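# Place the entire wire inside the bin

## Task

Get every part of the wire into the bin so that none of it sits above the bin's rim; the wire must not be left dangling over the table edge, since that can count as failure.

## Robot and tools

Robot: two arms, left_arm and right_arm, each ending in a two-finger gripper. In the scene frame the origin sits at table-top height midway between the nominal bases, +x points out over the table, +y toward left_arm, +z up. Arm names do not match image sides. Calibrated bases: left_arm at (+0.032, +0.290, 0) m with quat_wxyz (+1.000, 0, 0, 0); right_arm at (-0.039, -0.354, 0) m with quat_wxyz (+1.000, 0, 0, -0.005). A two-camera stand is fixed behind the arms. Loose objects may occasionally get nudged by something.

Frames: each arm reports hand pose, velocities, targets and its wrist camera pose in its own base frame. Fixed cameras and the table use the scene frame. Motion offsets run along the axes of that arm's current Hand target. The fingers point along the gripper's +z and open and close along its y. end_effector_position (metres) is the point between the finger pads, just under 1 cm behind the tips; printed poses can be a few cm off, worse at long reach.

A row is always 14 numbers in [-1, 1]: left_arm dx, dy, dz, rx, ry, rz, opening, then the same seven for right_arm, even if one arm stays still. dx..rz are an offset (not a pose) from that arm's Hand target as it stood when the action or move began; 1.0 equals 0.6 m or 180 degrees, and rx, ry, rz form one rotation vector. Sending the same offset again moves it further. Six zeros re-command the current Hand target. Opening is absolute: +1 fully open (about 87 mm between pads), +0.5 about 69 mm, 0 about 43 mm, -0.5 about 18 mm, -1 closed. A 0 opening is a real command, so to keep a gripper as is, resend its present value.

execute_actions: actions is a list of actions; each action is up to 15 rows, one per 1/30 s step, with the last row held if fewer. Every row counts from the action's start pose, not the previous row. cameras picks images by name (["all"], [] or null; an empty actions list shows all by default). An unknown camera name voids the call. An empty actions list returns full state and images.

move: target is one 14-number row or a list of up to 15 rows, all offsets from the same starting Hand targets. The grippers travel straight lines, ending together, lasting at least 0.5 s and capped at 10 s. speed is m/s, 0.002 to 2.9 (default 0.25), turning up to twice that in rad/s; one value or one per target. blend (m) rounds corners in a list; 0 stops at each. opening_speed (per second on the -1..+1 scale, 0.2 or more) ramps finger changes. blocking=false returns after about 0.5 s while the move continues. Paths do not avoid obstacles or the other arm; faster moves lag, stray and overshoot more, especially with an arm nearly straight. Avoid passing near an arm's own base, which can flip its shoulder posture; go around it. The result adds a move: line such as done, off_target, moving, held or fault, with limits=paced (pose clipped) or limits=held (steps withheld). Neither done nor off_target tells you about contact.

wait: seconds from 0 to 10; arms keep their last command, a running move continues. stop: brakes a running move (needs room when fast). zoom_image: camera plus region [x0, y0, x1, y1] in pixels, at most 504 by 504, on that camera's latest image. finished_scene: scene is the current scene's number; ends it for good, and the wire must stay in place without the robot.

Cameras (672x504): cam_head_left, cam_head_right, cam_high, cam_low, cam_left_wrist, cam_right_wrist.

Results: Hand target is the last commanded pose after clipping; the gripper often rests short of it, and only a new command (even all zeros) pursues it again, otherwise send the missing distance. Orientation commands are clipped to within 40 degrees of the measured orientation each step. Weight and friction can leave the gripper low, short or tilted, and tiny moves may not happen or go sideways, so check pose after each move and correct tilt. grip_measured uses the opening scale; to grip, command about 0.04 below the reading at first touch (less for a lighter hold). Readings may be off by about 1 mm. Joint velocities "within noise" means that arm is still. Joint torques include the arm's own weight; items 1-3 wrap at ±28 N m. Tool commands shows current commands. Joint limits (rad): waist -2.618 to 3.054, shoulder 0 to 3.142, elbow 0 to 3.142 (straight 2.901), wrist pitch and yaw ±1.571, wrist roll ±2.094.

Avoid: dropping the wire or releasing it while moving, slamming into the table, bin or fixtures, hard pushes, any contact between the two grippers or an arm closing on the other's fingers, strain on the wrist camera cables, and anything ending off the table. A blocked arm keeps pressing until commanded back past its gripper. Holding loads, stretching out or pushing at unreachable poses heats motors: MOTOR HOT appears at 75 °C, at 90 °C that arm folds and idles, at 100 °C it goes limp. The scene keeps running while you think.

Each tool is called after ">>>" in YAML: its name, and indented under it one key for each argument.

## Session

>>> execute_actions:
  actions: []

Scene clock: 0.00 s.
left_arm: end_effector_position=(+0.3932, +0.0109, +0.0596) grip_measured=+0.991 end_effector_quat_wxyz=(+0.580, -0.023, +0.814, +0.035) | right_arm: end_effector_position=(+0.3890, -0.0013, +0.0639) grip_measured=+0.993 end_effector_quat_wxyz=(+0.619, +0.017, +0.785, -0.009)
Joint positions: left_arm=[-0.017 1.549 0.412 0.803 -0.1 -0.003 0.995] | right_arm=[0.019 1.586 0.327 1.024 0.054 0.021 0.997]
Joint velocities: within noise
Joint torques (N m): no reading
Motor temperatures (°C): left_arm=[23 31 32 22 22 22 21] | right_arm=[18 31 32 27 23 22 19]
Heat: left arm: 32 °C; right arm: 32 °C.
Hand target: left_arm +0.3943, +0.0109, +0.0617; +0.581, -0.023, +0.813, +0.035 | right_arm +0.3936, -0.0012, +0.0738; +0.631, +0.018, +0.775, -0.008
Tool commands: left_gripper/opening=+1.0 right_gripper/opening=+1.0

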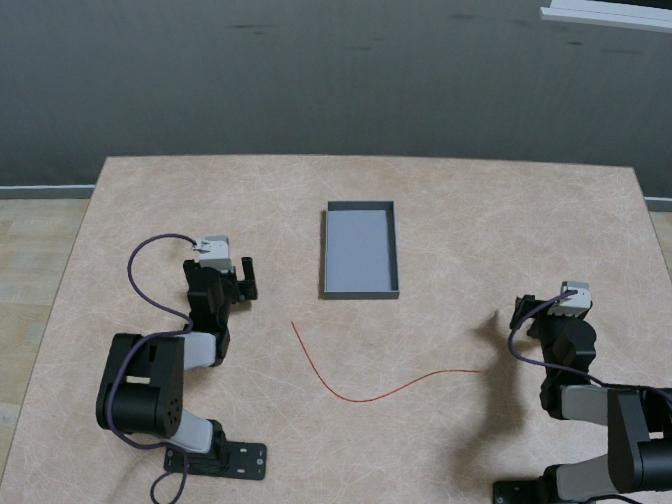

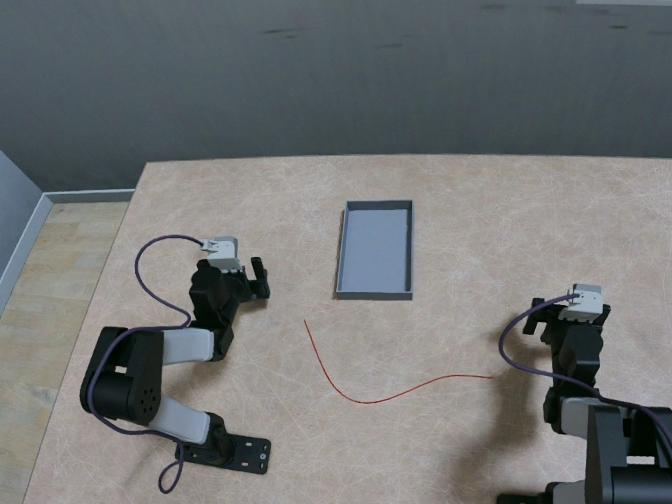

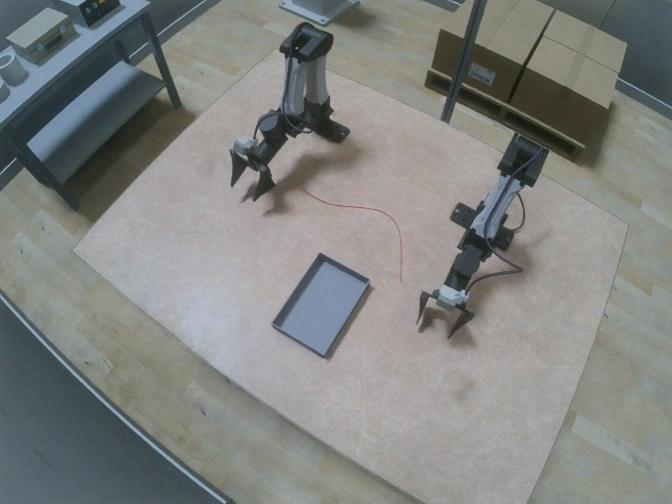

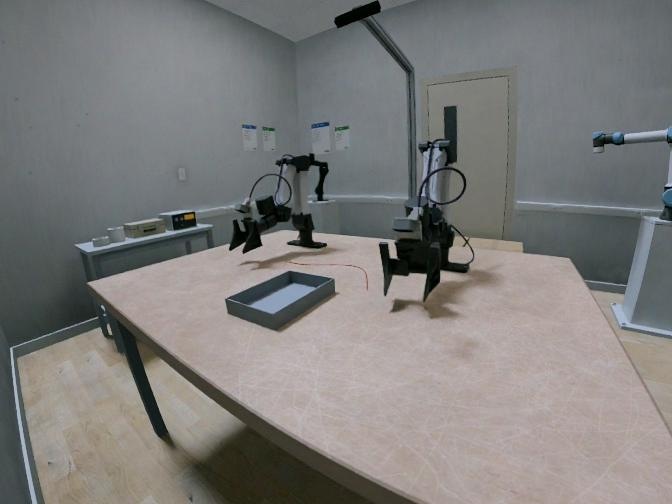

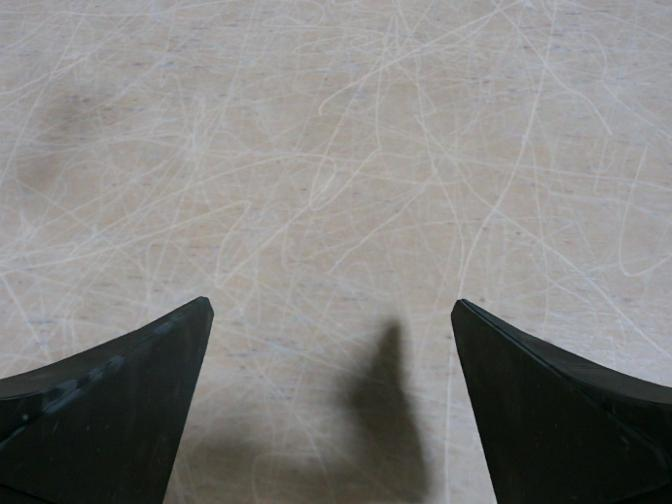

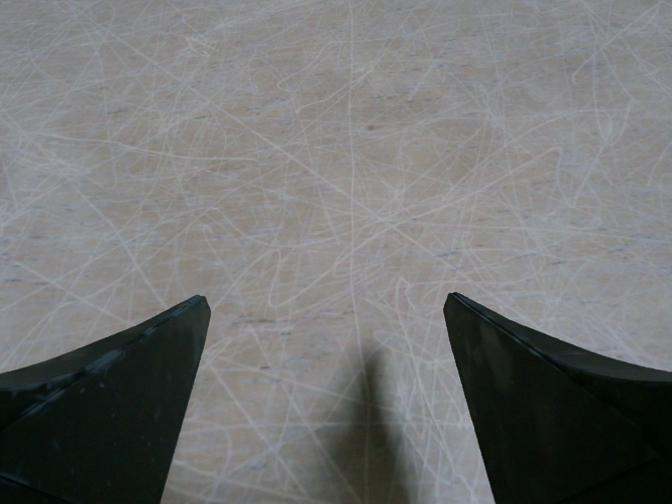

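>>> move:
  target: [0.0587,-0.3023,-0.3467,-0.0799,0.3907,-0.1289,0,0.0305,0.36,-0.2623,0.2759,0.3691,0.3341,-0.2]
  speed: 0.3
  cameras: ["cam_head_left","cam_left_wrist","cam_right_wrist"]

Scene clock: 49.87 s.
left_arm: end_effector_position=(+0.2014, -0.1831, +0.0873) grip_measured=+0.000 end_effector_quat_wxyz=(+0.004, -0.259, +0.966, +0.001) | right_arm: end_effector_position=(+0.2404, +0.2141, +0.0843) grip_measured=-0.200 end_effector_quat_wxyz=(+0.002, +0.606, +0.795, -0.006)
Joint positions: left_arm=[-0.604 1.638 1.239 -1.169 -0.008 -1.128 0.5] | right_arm=[0.609 1.721 1.32 -1.181 0.007 1.911 0.4]
Joint torques (N m): left_arm=[-0.98 -5.45 7.36 0.23 -0.03 -0.18] | right_arm=[0.88 -6.56 8.58 0.07 -0.02 0.14]
Motor temperatures (°C): left_arm=[23 32 35 27 22 22 21] | right_arm=[18 32 35 30 23 21 19]
Heat: left arm: 35 °C; right arm: 35 °C.
Hand target: left_arm +0.2012, -0.1873, +0.0901; +0.000, -0.259, +0.966, +0.000 | right_arm +0.2442, +0.2205, +0.0899; +0.000, +0.609, +0.793, +0.000
Off the commanded pose: left_arm 0.005 m, 0 deg | right_arm 0.009 m, 1 deg.
move: done
Images, in order (width x height): cam_head_left 672x504, cam_left_wrist 672x504, cam_right_wrist 672x504.

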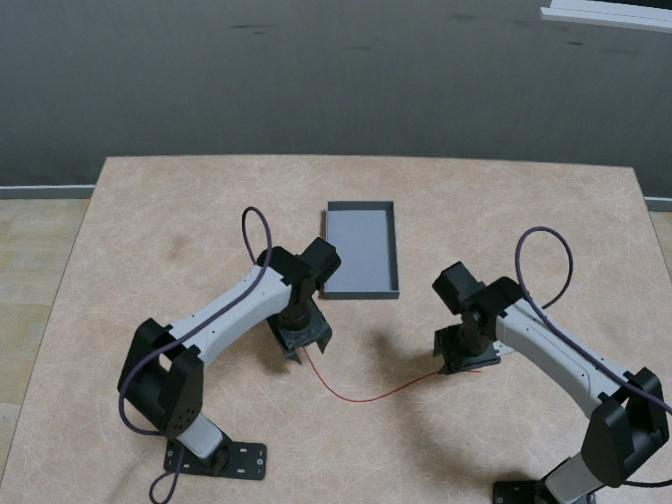

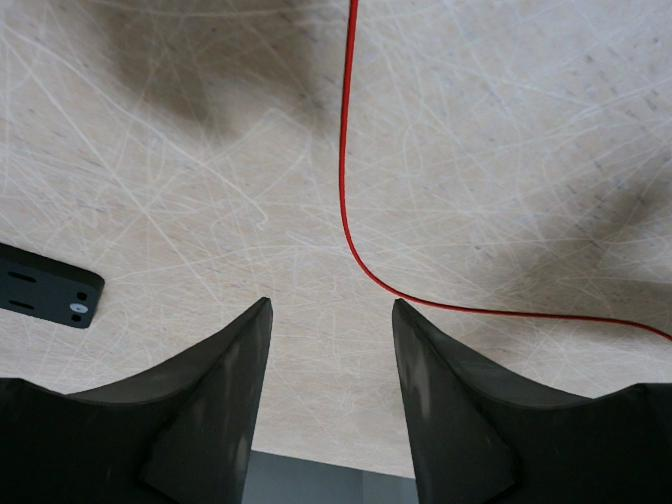

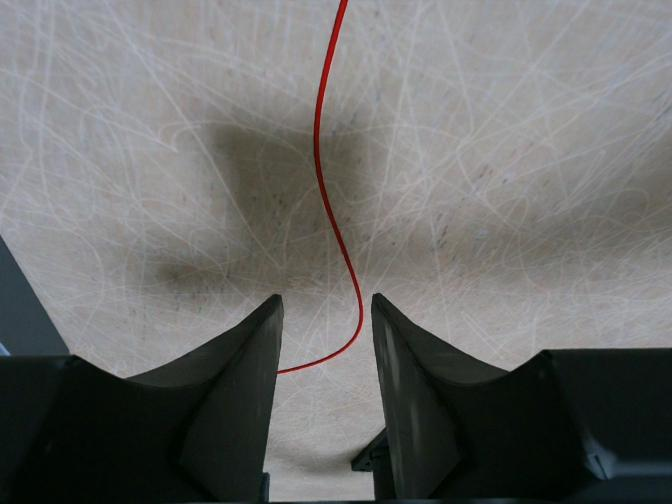

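>>> move:
  target: [0.0167,-0.007,0.127,0,0,0,0,0,0.008,0.135,0,0,0,-0.2]
  speed: 0.1
  cameras: ["cam_left_wrist","cam_right_wrist"]

Scene clock: 66.03 s.
left_arm: end_effector_position=(+0.1967, -0.1929, +0.0171) grip_measured=+0.000 end_effector_quat_wxyz=(+0.003, -0.260, +0.966, +0.001) | right_arm: end_effector_position=(+0.2483, +0.2199, +0.0124) grip_measured=-0.200 end_effector_quat_wxyz=(+0.002, +0.606, +0.795, -0.002)
Joint positions: left_arm=[-0.64 1.726 1.046 -0.889 -0.006 -1.166 0.5] | right_arm=[0.609 1.83 1.154 -0.897 0.005 1.912 0.4]
Joint velocities: left_arm=[-0.002 0.002 -0.017 -0.168 0.051 0.037 -0.001] | right_arm=[within noise]
Joint torques (N m): left_arm=[-1.11 -6.01 4.62 0.49 -0.04 -0.14] | right_arm=[0.38 -7.46 4.48 0.39 -0.01 0.09]
Heat: left arm: 35 °C; right arm: 36 °C.
Hand target: left_arm +0.1946, -0.1960, +0.0138; +0.000, -0.260, +0.966, +0.000 | right_arm +0.2488, +0.2217, +0.0089; +0.000, +0.609, +0.793, +0.000
Off the commanded pose: left_arm 0.005 m, 0 deg | right_arm 0.004 m, 0 deg.
move: done
Images, in order (width x height): cam_left_wrist 672x504, cam_right_wrist 672x504.

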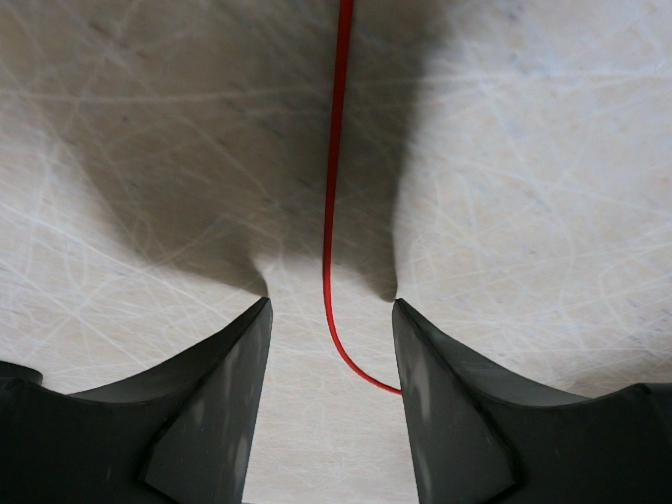

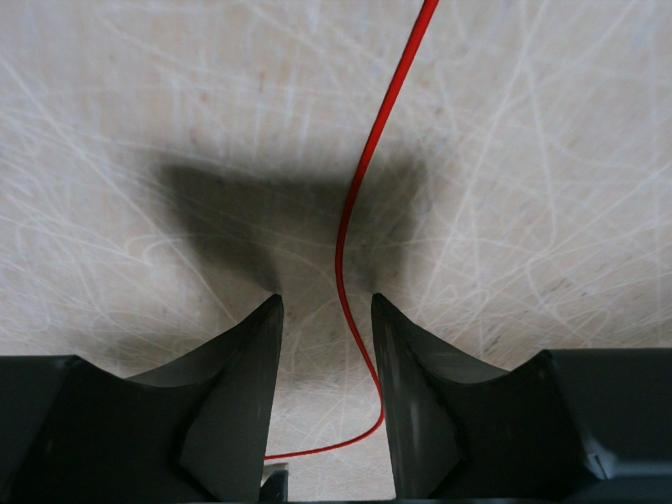

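>>> move:
  target:
    - [0,0,0.0105,0,0,0,0,0,0.005,0.0095,0,0,0,-0.2]
    - [0,0,0.0105,0,0,0,-1,0,0.005,0.0095,0,0,0,-1]
  speed: 0.04
  opening_speed: 0.8
  cameras: ["cam_left_wrist","cam_right_wrist"]

Scene clock: 73.37 s.
left_arm: end_effector_position=(+0.1981, -0.1945, +0.0129) grip_measured=-0.977 end_effector_quat_wxyz=(+0.005, -0.260, +0.966, -0.003) | right_arm: end_effector_position=(+0.2508, +0.2217, +0.0074) grip_measured=-0.974 end_effector_quat_wxyz=(+0.002, +0.606, +0.795, -0.001)
Joint positions: left_arm=[-0.64 1.733 1.036 -0.863 -0.004 -1.166 0.012] | right_arm=[0.609 1.847 1.154 -0.878 0.005 1.912 0.013]
Joint torques (N m): left_arm=[-1.13 -5.63 4.31 0.49 -0.06 -0.15] | right_arm=[0.16 -7.31 4.51 0.39 0 0.07]
Heat: left arm: 35 °C; right arm: 36 °C.
Hand target: left_arm +0.1946, -0.1959, +0.0075; +0.000, -0.259, +0.966, +0.000 | right_arm +0.2517, +0.2224, +0.0032; +0.000, +0.609, +0.793, +0.000
Off the commanded pose: left_arm 0.007 m, 1 deg | right_arm 0.004 m, 0 deg.
move: done
Images, in order (width x height): cam_left_wrist 672x504, cam_right_wrist 672x504.

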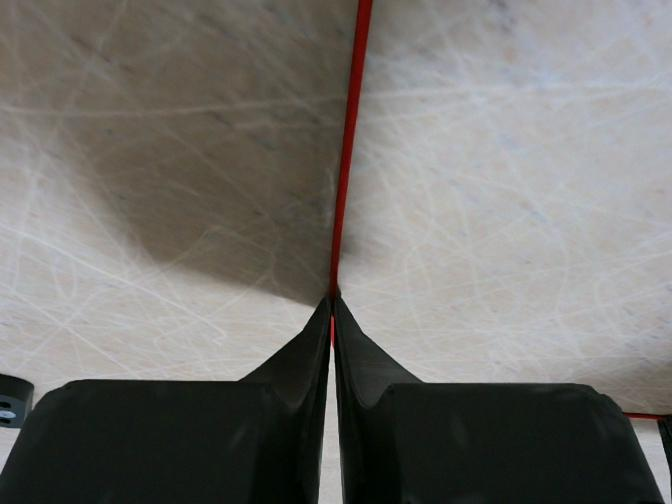

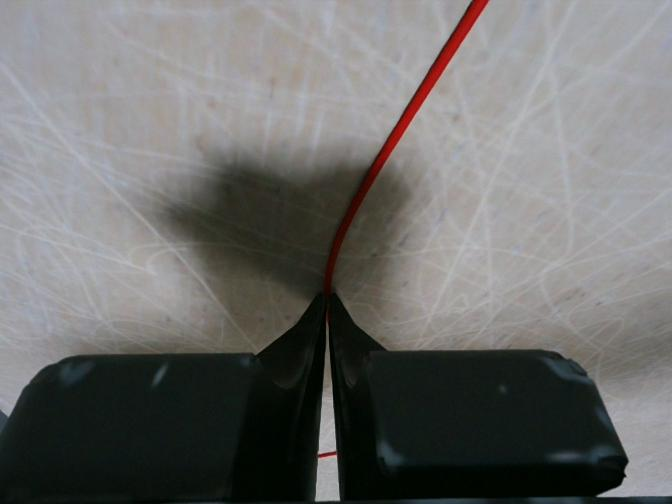

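>>> move:
  target:
    - [0,0,-0.2,0,0,0,-1,0,0,-0.2,0,0,0,-1]
    - [-0.3275,-0.1775,-0.265,0,0,0.083,-1,-0.0587,0.39,-0.28,0,0,-0.194,-1]
  speed: 0.15
  blend: 0.03
  cameras: ["all"]

Scene clock: 93.57 s.
left_arm: end_effector_position=(+0.4165, -0.1906, +0.1675) grip_measured=-0.977 end_effector_quat_wxyz=(+0.105, -0.142, +0.982, -0.064) | right_arm: end_effector_position=(+0.4775, +0.2468, +0.1666) grip_measured=-0.974 end_effector_quat_wxyz=(+0.136, +0.373, +0.904, +0.157)
Joint positions: left_arm=[-0.37 2.339 2.568 -1.553 0.008 -0.658 0.012] | right_arm=[0.396 2.52 2.834 -1.466 -0.029 1.185 0.013]
Joint torques (N m): left_arm=[0.25 -10.52 7.25 0.7 -0.02 -0.04] | right_arm=[0.02 -12.31 8.28 1.22 0 -0.11]
Heat: left arm: 35 °C; right arm: 36 °C.
Hand target: left_arm +0.4180, -0.1896, +0.1664; +0.000, -0.132, +0.991, +0.000 | right_arm +0.4869, +0.2491, +0.1713; +0.000, +0.343, +0.939, +0.000
Off the commanded pose: left_arm 0.002 m, 14 deg | right_arm 0.011 m, 25 deg.
elbow stopped short (right arm): the move would have taken joint 3 (elbow) straighter than the controller allows.
joint sent to its limit (left arm) — joint 4 (wrist pitch), lower limit. The joint targets are off in orientation, not in position.
move: off_target (left_arm, right_arm)

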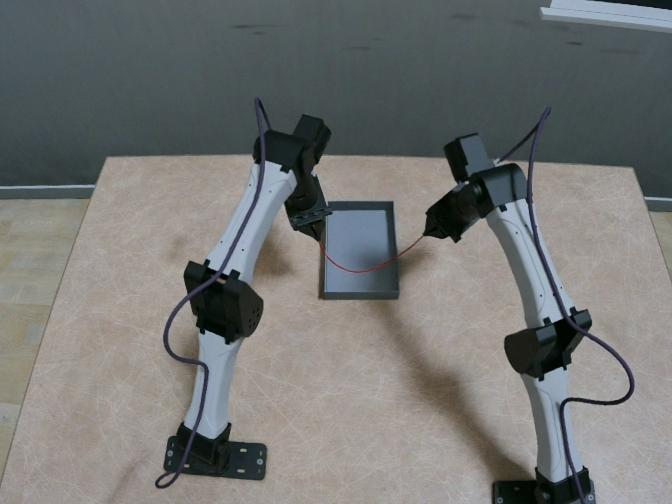

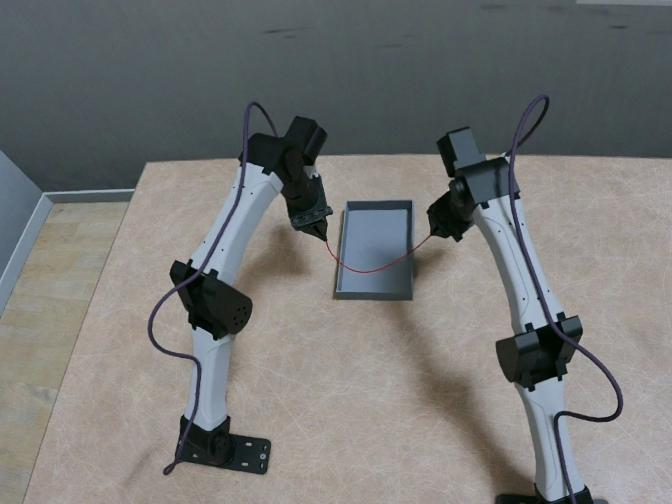

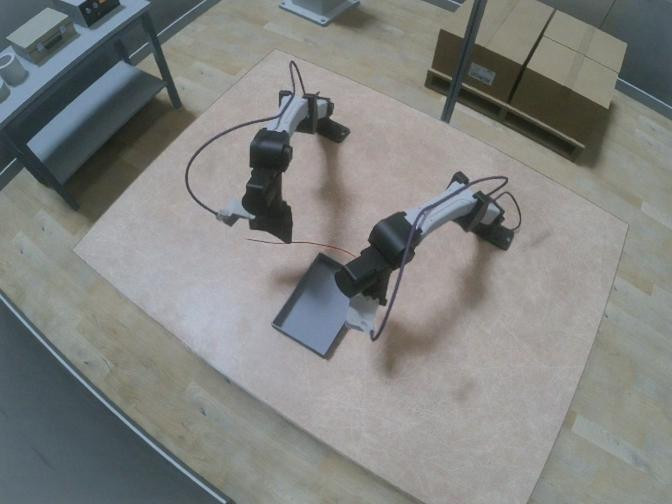

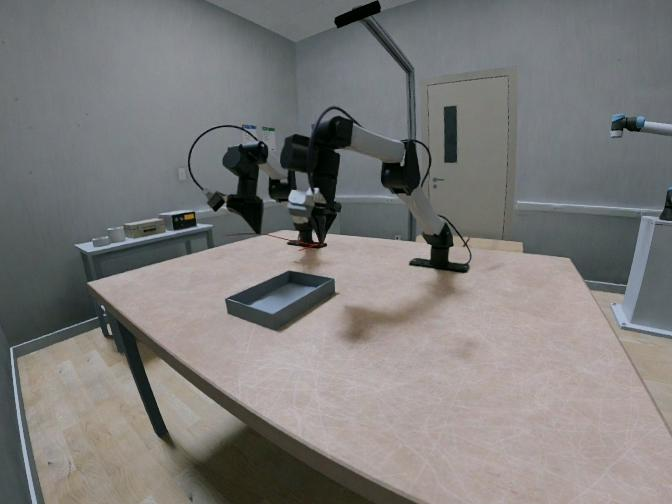

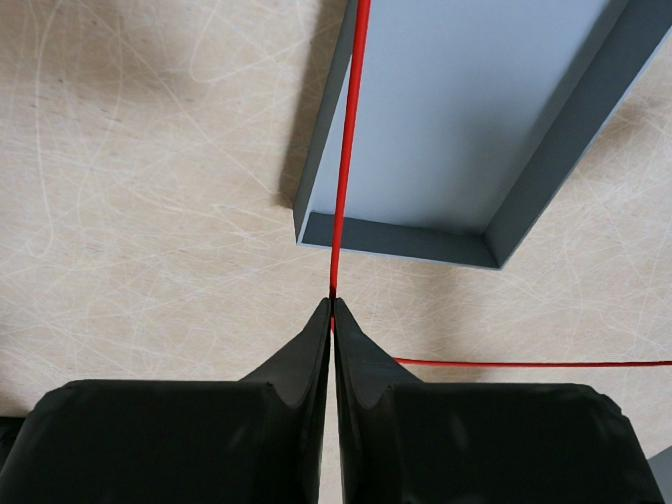

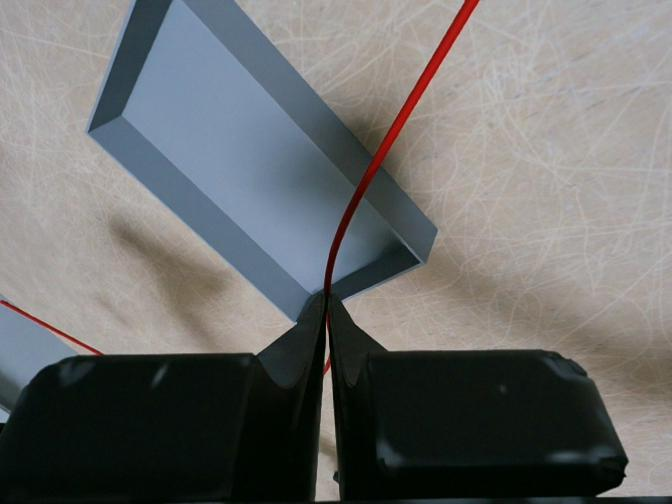

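>>> move:
  target:
    - [-0.046,-0.117,0.11,0,0,0.083,-1,-0.039,-0.0175,0.09,0,0,0,-1]
    - [-0.046,-0.117,0.215,0,0,0.083,-1,-0.039,-0.0175,0.15,0,0,0,-1]
  speed: 0.12
  blend: 0.02
  cameras: ["all"]

Scene clock: 172.57 s.
left_arm: end_effector_position=(+0.4592, -0.2444, +0.0366) grip_measured=-0.977 end_effector_quat_wxyz=(+0.089, -0.019, +0.995, -0.049) | right_arm: end_effector_position=(+0.4870, +0.2265, +0.0766) grip_measured=-0.974 end_effector_quat_wxyz=(+0.084, +0.364, +0.923, +0.093)
Joint positions: left_arm=[-0.449 2.77 2.848 -1.446 0.008 -0.487 0.012] | right_arm=[0.358 2.693 2.834 -1.463 -0.025 1.112 0.013]
Joint torques (N m): left_arm=[-1.07 -13.61 7.42 0.85 -0.11 0.05] | right_arm=[-0.14 -13.9 8.5 0.94 0.11 -0.08]
Motor temperatures (°C): left_arm=[23 39 37 23 22 22 22] | right_arm=[18 41 40 29 23 21 20]
Heat: left arm: 39 °C; right arm: 41 °C.
Hand target: left_arm +0.4629, -0.2502, +0.0375; +0.000, -0.002, +1.000, +0.000 | right_arm +0.4980, +0.2260, +0.0813; +0.000, +0.343, +0.939, +0.000
Off the commanded pose: left_arm 0.007 m, 12 deg | right_arm 0.012 m, 15 deg.
elbow stopped short (right arm): the move would have taken joint 3 (elbow) straighter than the controller allows.
elbow stopped short (left arm): the move would have taken joint 3 (elbow) straighter than the controller allows.
move: off_target (left_arm, right_arm)

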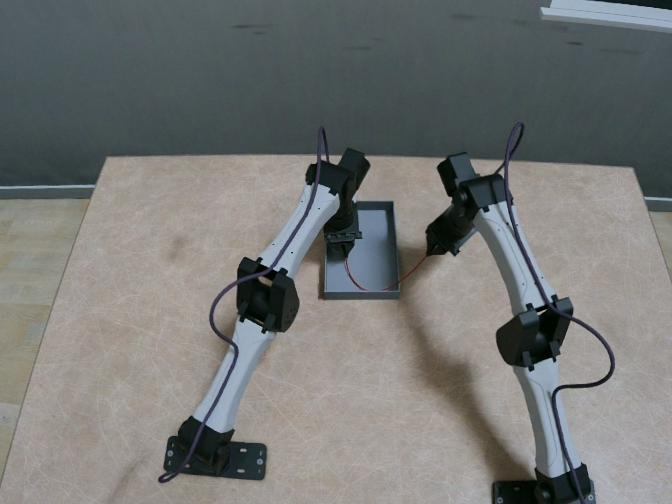

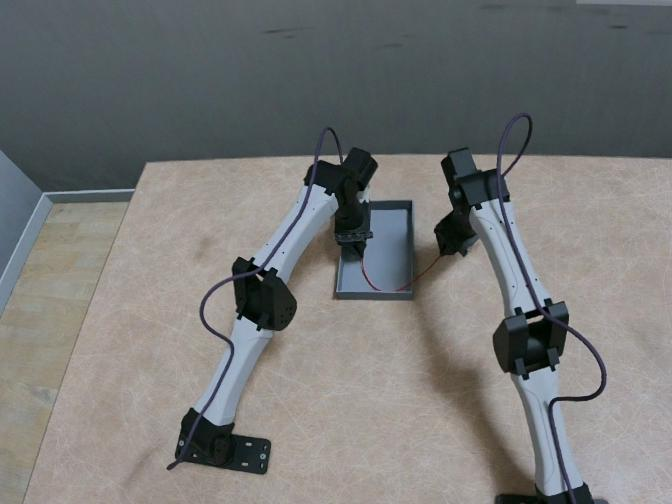

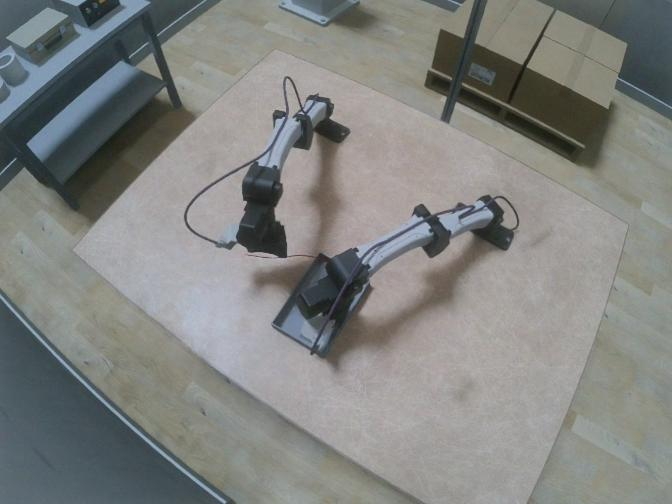

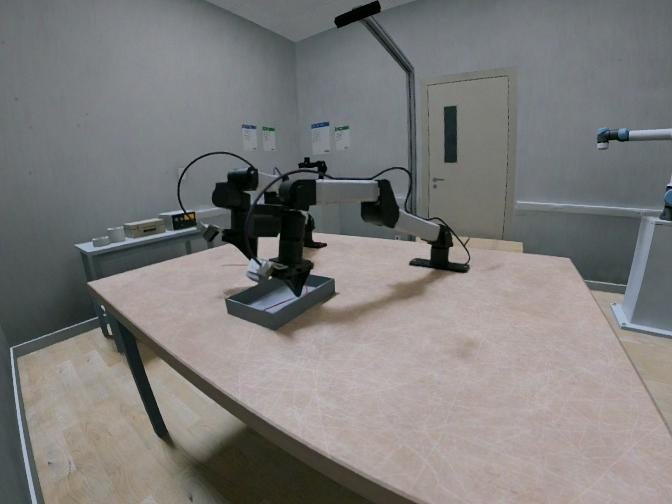

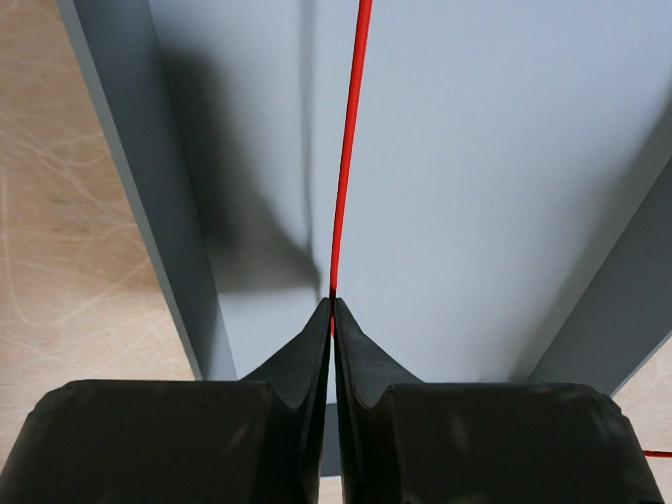

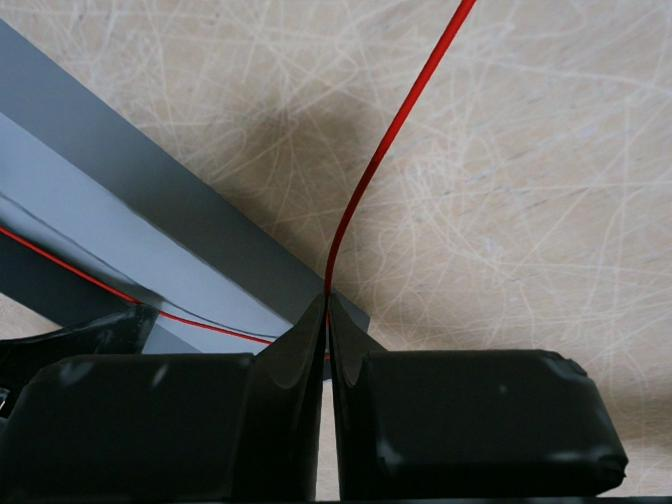

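>>> move:
  target:
    - [0,0,0.025,0,0,0,-1,0,0,0,0,0,0,-1]
    - [0,0,0.025,0,0,0,-0.5,0,0,0,0,0,0,-1]
  speed: 0.06
  opening_speed: 0.7
  cameras: ["cam_head_left","cam_low","cam_left_wrist","cam_right_wrist"]

Scene clock: 181.50 s.
left_arm: end_effector_position=(+0.4600, -0.2447, +0.0262) grip_measured=-0.500 end_effector_quat_wxyz=(+0.084, -0.018, +0.995, -0.047) | right_arm: end_effector_position=(+0.4871, +0.2264, +0.0766) grip_measured=-0.974 end_effector_quat_wxyz=(+0.085, +0.364, +0.923, +0.092)
Joint positions: left_arm=[-0.449 2.791 2.848 -1.435 0.008 -0.486 0.25] | right_arm=[0.358 2.693 2.834 -1.462 -0.024 1.111 0.013]
Joint torques (N m): left_arm=[-1.17 -12.86 7.27 0.85 -0.1 0.04] | right_arm=[-0.13 -13.89 8.51 0.94 0.1 -0.09]
Heat: left arm: 41 °C; right arm: 44 °C.
Hand target: left_arm +0.4629, -0.2502, +0.0225; +0.000, -0.002, +1.000, +0.000 | right_arm +0.4980, +0.2259, +0.0813; +0.000, +0.343, +0.939, +0.000
Off the commanded pose: left_arm 0.007 m, 11 deg | right_arm 0.012 m, 15 deg.
elbow stopped short (left arm): the move would have taken joint 3 (elbow) straighter than the controller allows.
elbow stopped short (right arm): the move would have taken joint 3 (elbow) straighter than the controller allows.
move: off_target (left_arm, right_arm); target 2's new opening was sent with left_arm's hand 0.007 m and 11 deg from that target
Images, in order (width x height): cam_head_left 672x504, cam_low 672x504, cam_left_wrist 672x504, cam_right_wrist 672x504.

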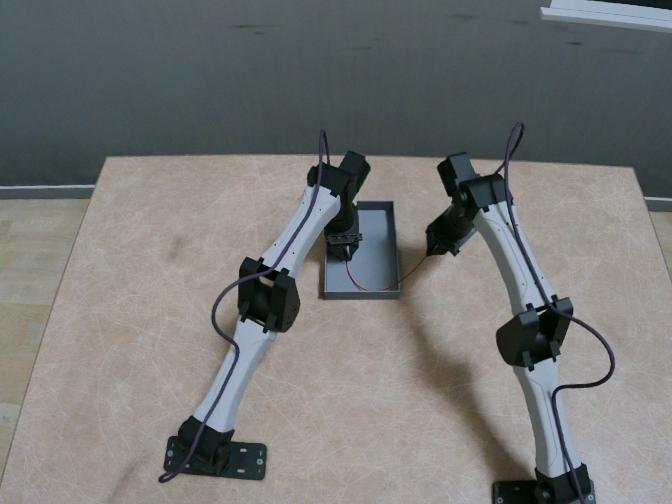

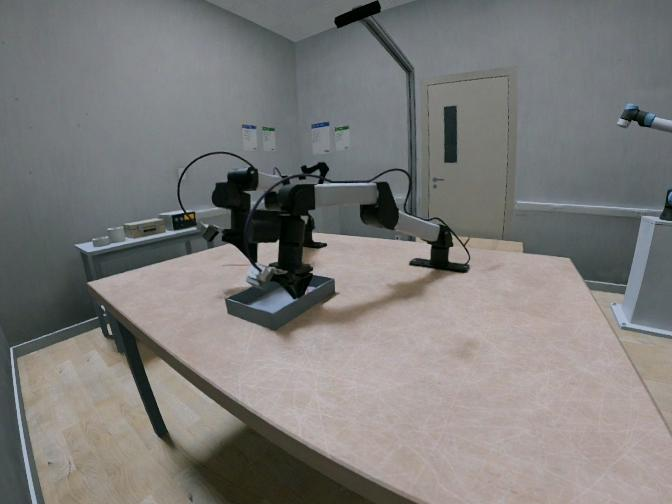

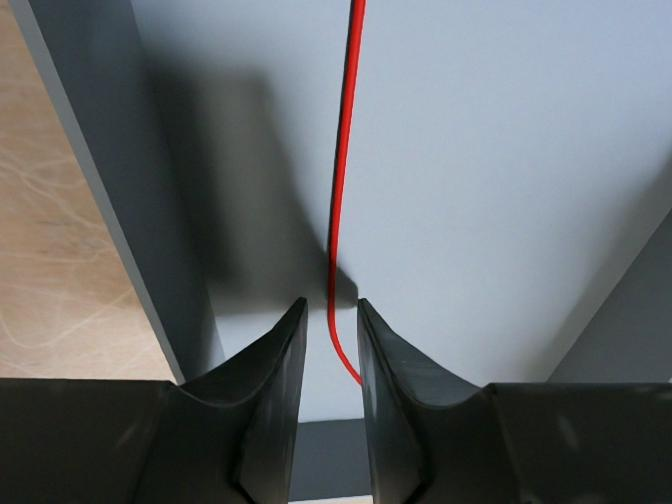

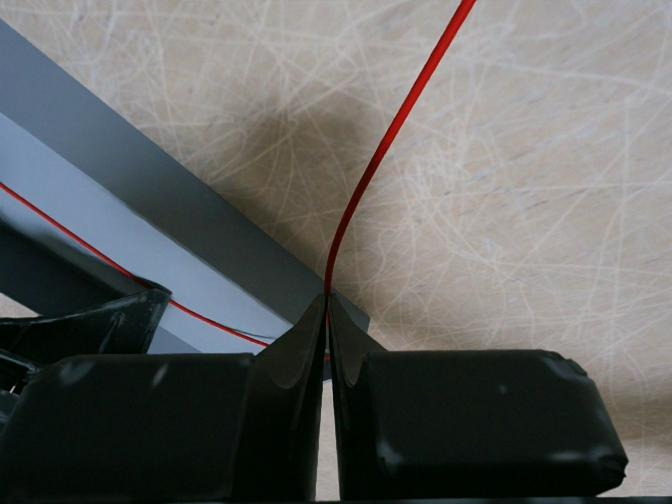

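>>> move:
  target:
    - [0,0,-0.133,0,0,0,-0.5,0,0,0,0,0,0,-1]
    - [0.15,0.267,-0.2,0,0,0,-0.5,0,0,0,0,0,0,-1]
  speed: [0.08,0.2]
  blend: 0.02
  cameras: ["all"]

Scene clock: 189.43 s.
left_arm: end_effector_position=(+0.3760, -0.0923, +0.1349) grip_measured=-0.500 end_effector_quat_wxyz=(+0.007, -0.006, +1.000, -0.005) | right_arm: end_effector_position=(+0.4871, +0.2264, +0.0766) grip_measured=-0.974 end_effector_quat_wxyz=(+0.085, +0.364, +0.923, +0.092)
Joint positions: left_arm=[-0.214 2.216 2.219 -1.557 0.006 -0.225 0.25] | right_arm=[0.358 2.693 2.834 -1.462 -0.024 1.111 0.013]
Joint torques (N m): left_arm=[-0.12 -13.38 4.86 0.34 -0.13 -0.01] | right_arm=[-0.13 -13.87 8.5 0.95 0.11 -0.08]
Motor temperatures (°C): left_arm=[23 43 37 23 22 22 22] | right_arm=[18 46 41 29 23 21 20]
Heat: left arm: 43 °C; right arm: 46 °C.
Hand target: left_arm +0.3725, -0.0903, +0.1424; +0.000, -0.002, +1.000, +0.000 | right_arm +0.4980, +0.2259, +0.0813; +0.000, +0.343, +0.939, +0.000
Off the commanded pose: left_arm 0.009 m, 1 deg | right_arm 0.012 m, 15 deg.
elbow stopped short (left arm): the move would have taken joint 3 (elbow) straighter than the controller allows.
elbow stopped short (right arm): the move would have taken joint 3 (elbow) straighter than the controller allows.
joint sent to its limit (left arm) — joint 4 (wrist pitch), lower limit. The joint targets still meet the commanded pose.
move: off_target (right_arm)

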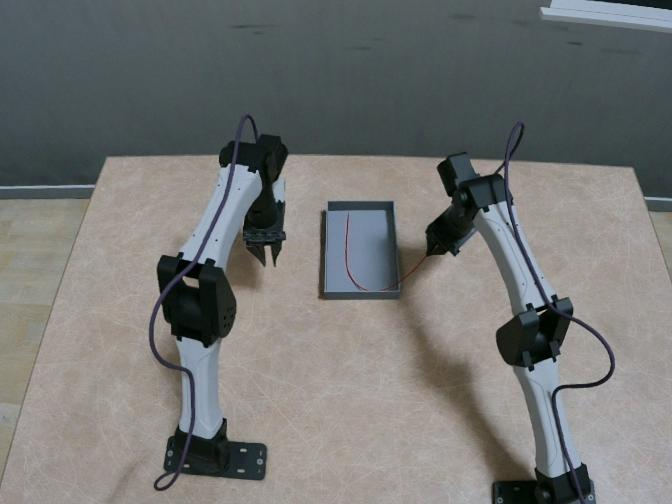

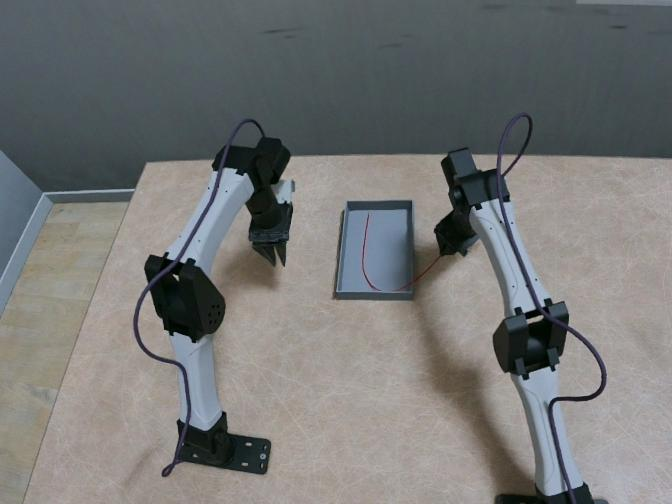

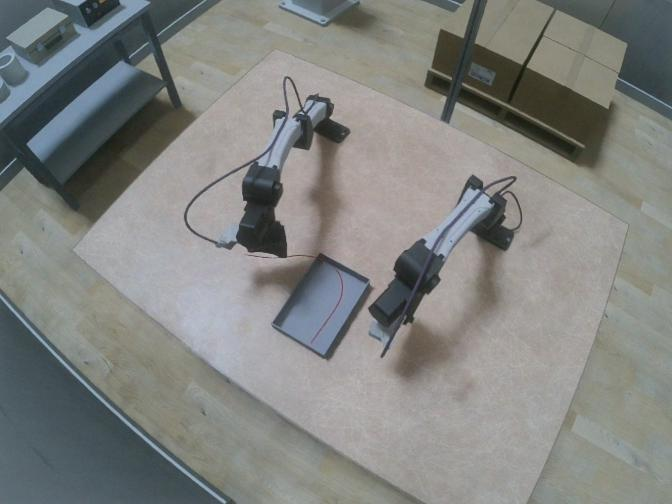

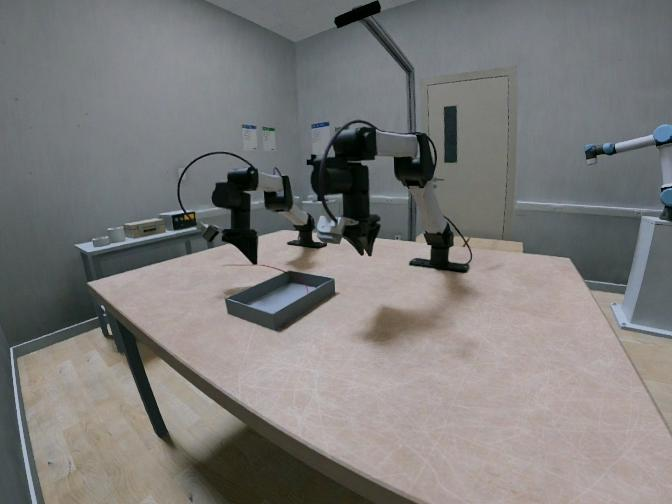

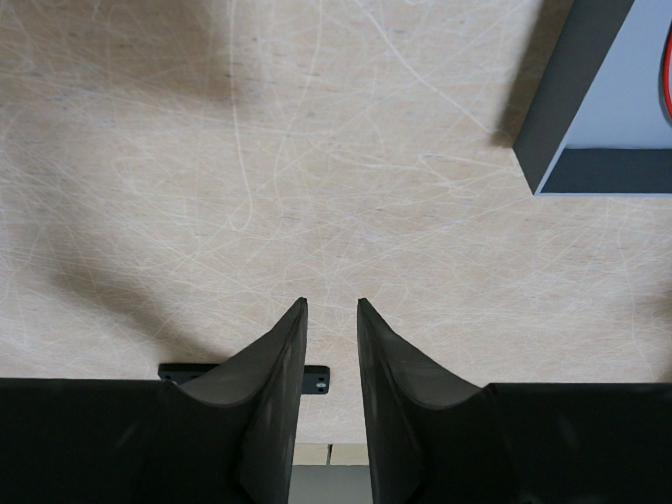

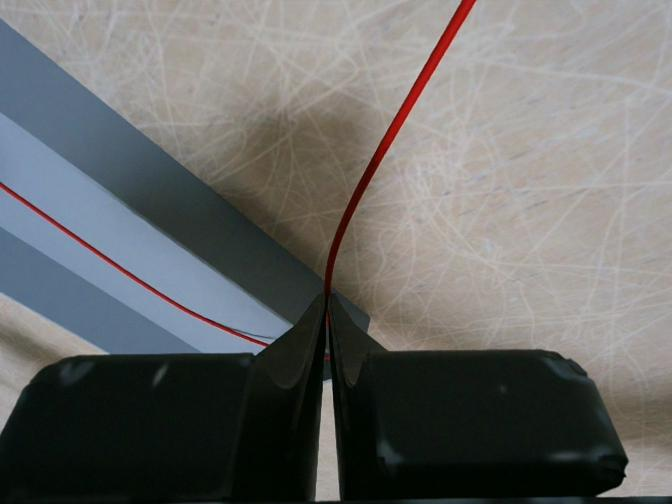

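>>> move:
  target:
    - [0,0,0,0,0,0,-0.5,0.033,0.068,-0.057,0,0,-0.167,-1]
    - [0,0,0,0,0,0,-0.5,0.058,0.149,0.018,0,0,-0.389,-1]
  speed: 0.1
  blend: 0.02
  cameras: ["cam_head_left","cam_head_right","cam_high","cam_low","cam_right_wrist"]

Scene clock: 216.33 s.
left_arm: end_effector_position=(+0.3760, -0.0923, +0.1349) grip_measured=-0.500 end_effector_quat_wxyz=(+0.007, -0.005, +1.000, -0.005) | right_arm: end_effector_position=(+0.5209, +0.3094, +0.0651) grip_measured=-0.974 end_effector_quat_wxyz=(+0.276, -0.236, +0.928, +0.086)
Joint positions: left_arm=[-0.214 2.216 2.219 -1.557 0.006 -0.225 0.25] | right_arm=[0.53 2.747 2.834 -1.072 -0.012 0.035 0.013]
Joint torques (N m): left_arm=[-0.28 -13.35 4.83 0.32 -0.09 0.02] | right_arm=[0.92 -14.3 9.2 1.57 0.08 -0.05]
Motor temperatures (°C): left_arm=[22 43 36 22 22 21 22] | right_arm=[18 51 42 29 23 21 20]
Heat: left arm: 43 °C; right arm: 51 °C.
Hand target: left_arm +0.3725, -0.0903, +0.1424; +0.000, -0.002, +1.000, +0.000 | right_arm +0.5290, +0.3167, +0.0704; +0.000, -0.258, +0.966, +0.000
Off the commanded pose: left_arm 0.009 m, 1 deg | right_arm 0.012 m, 34 deg.
elbow stopped short (right arm): the move would have taken joint 3 (elbow) straighter than the controller allows.
joint sent to its limit (left arm) — joint 4 (wrist pitch), lower limit. The joint targets still meet the commanded pose.
move: off_target (right_arm)
Images, in order (width x height): cam_head_left 672x504, cam_head_right 672x504, cam_high 672x504, cam_low 672x504, cam_right_wrist 672x504.

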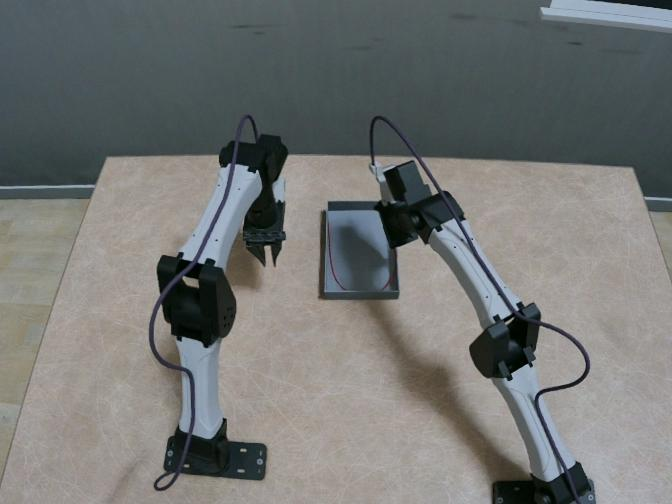

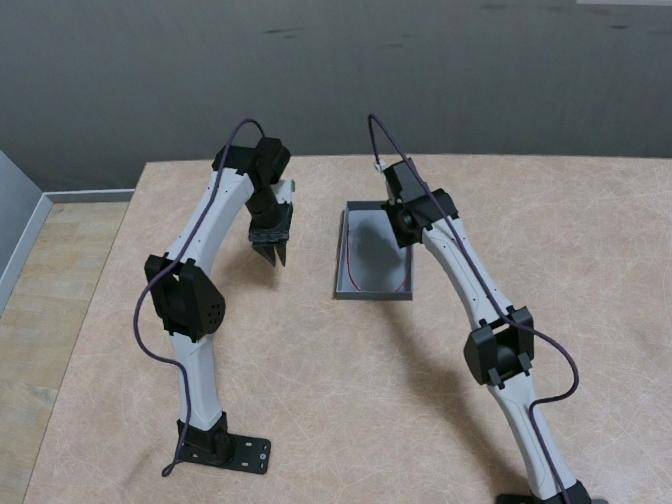

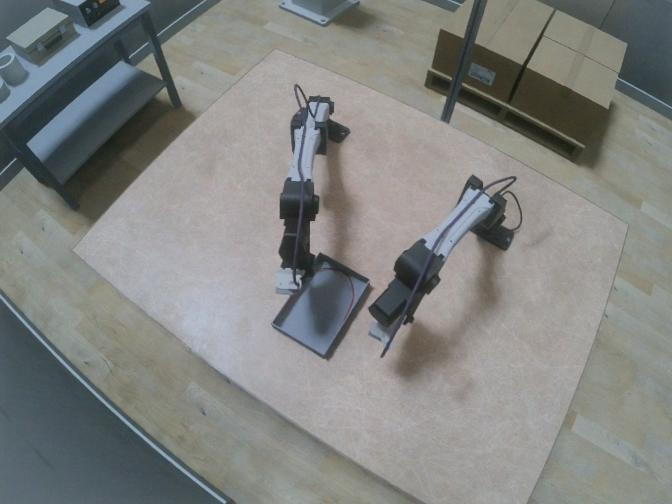

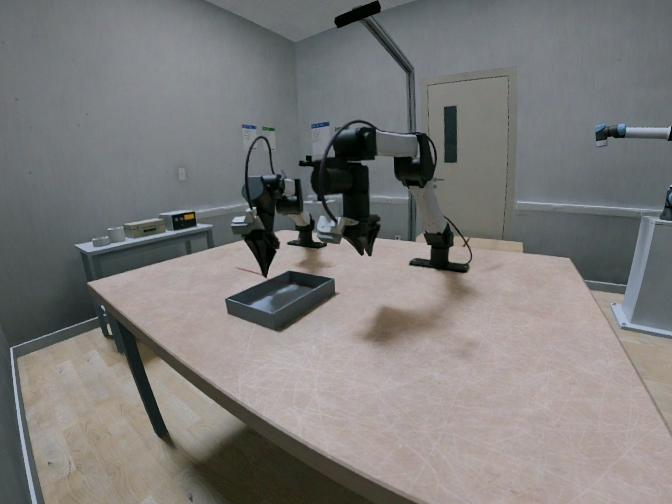

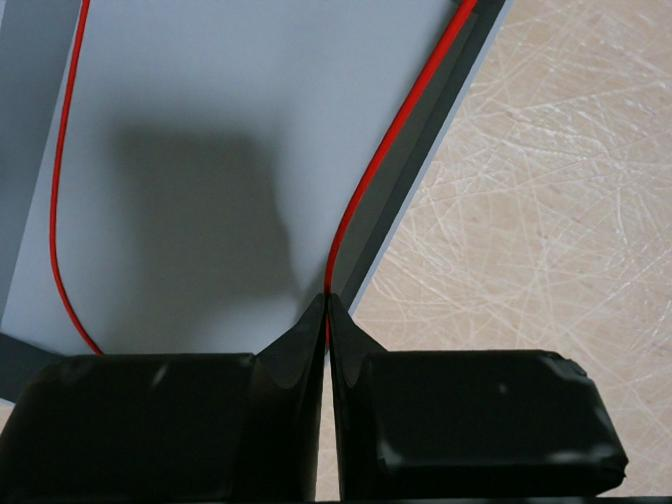

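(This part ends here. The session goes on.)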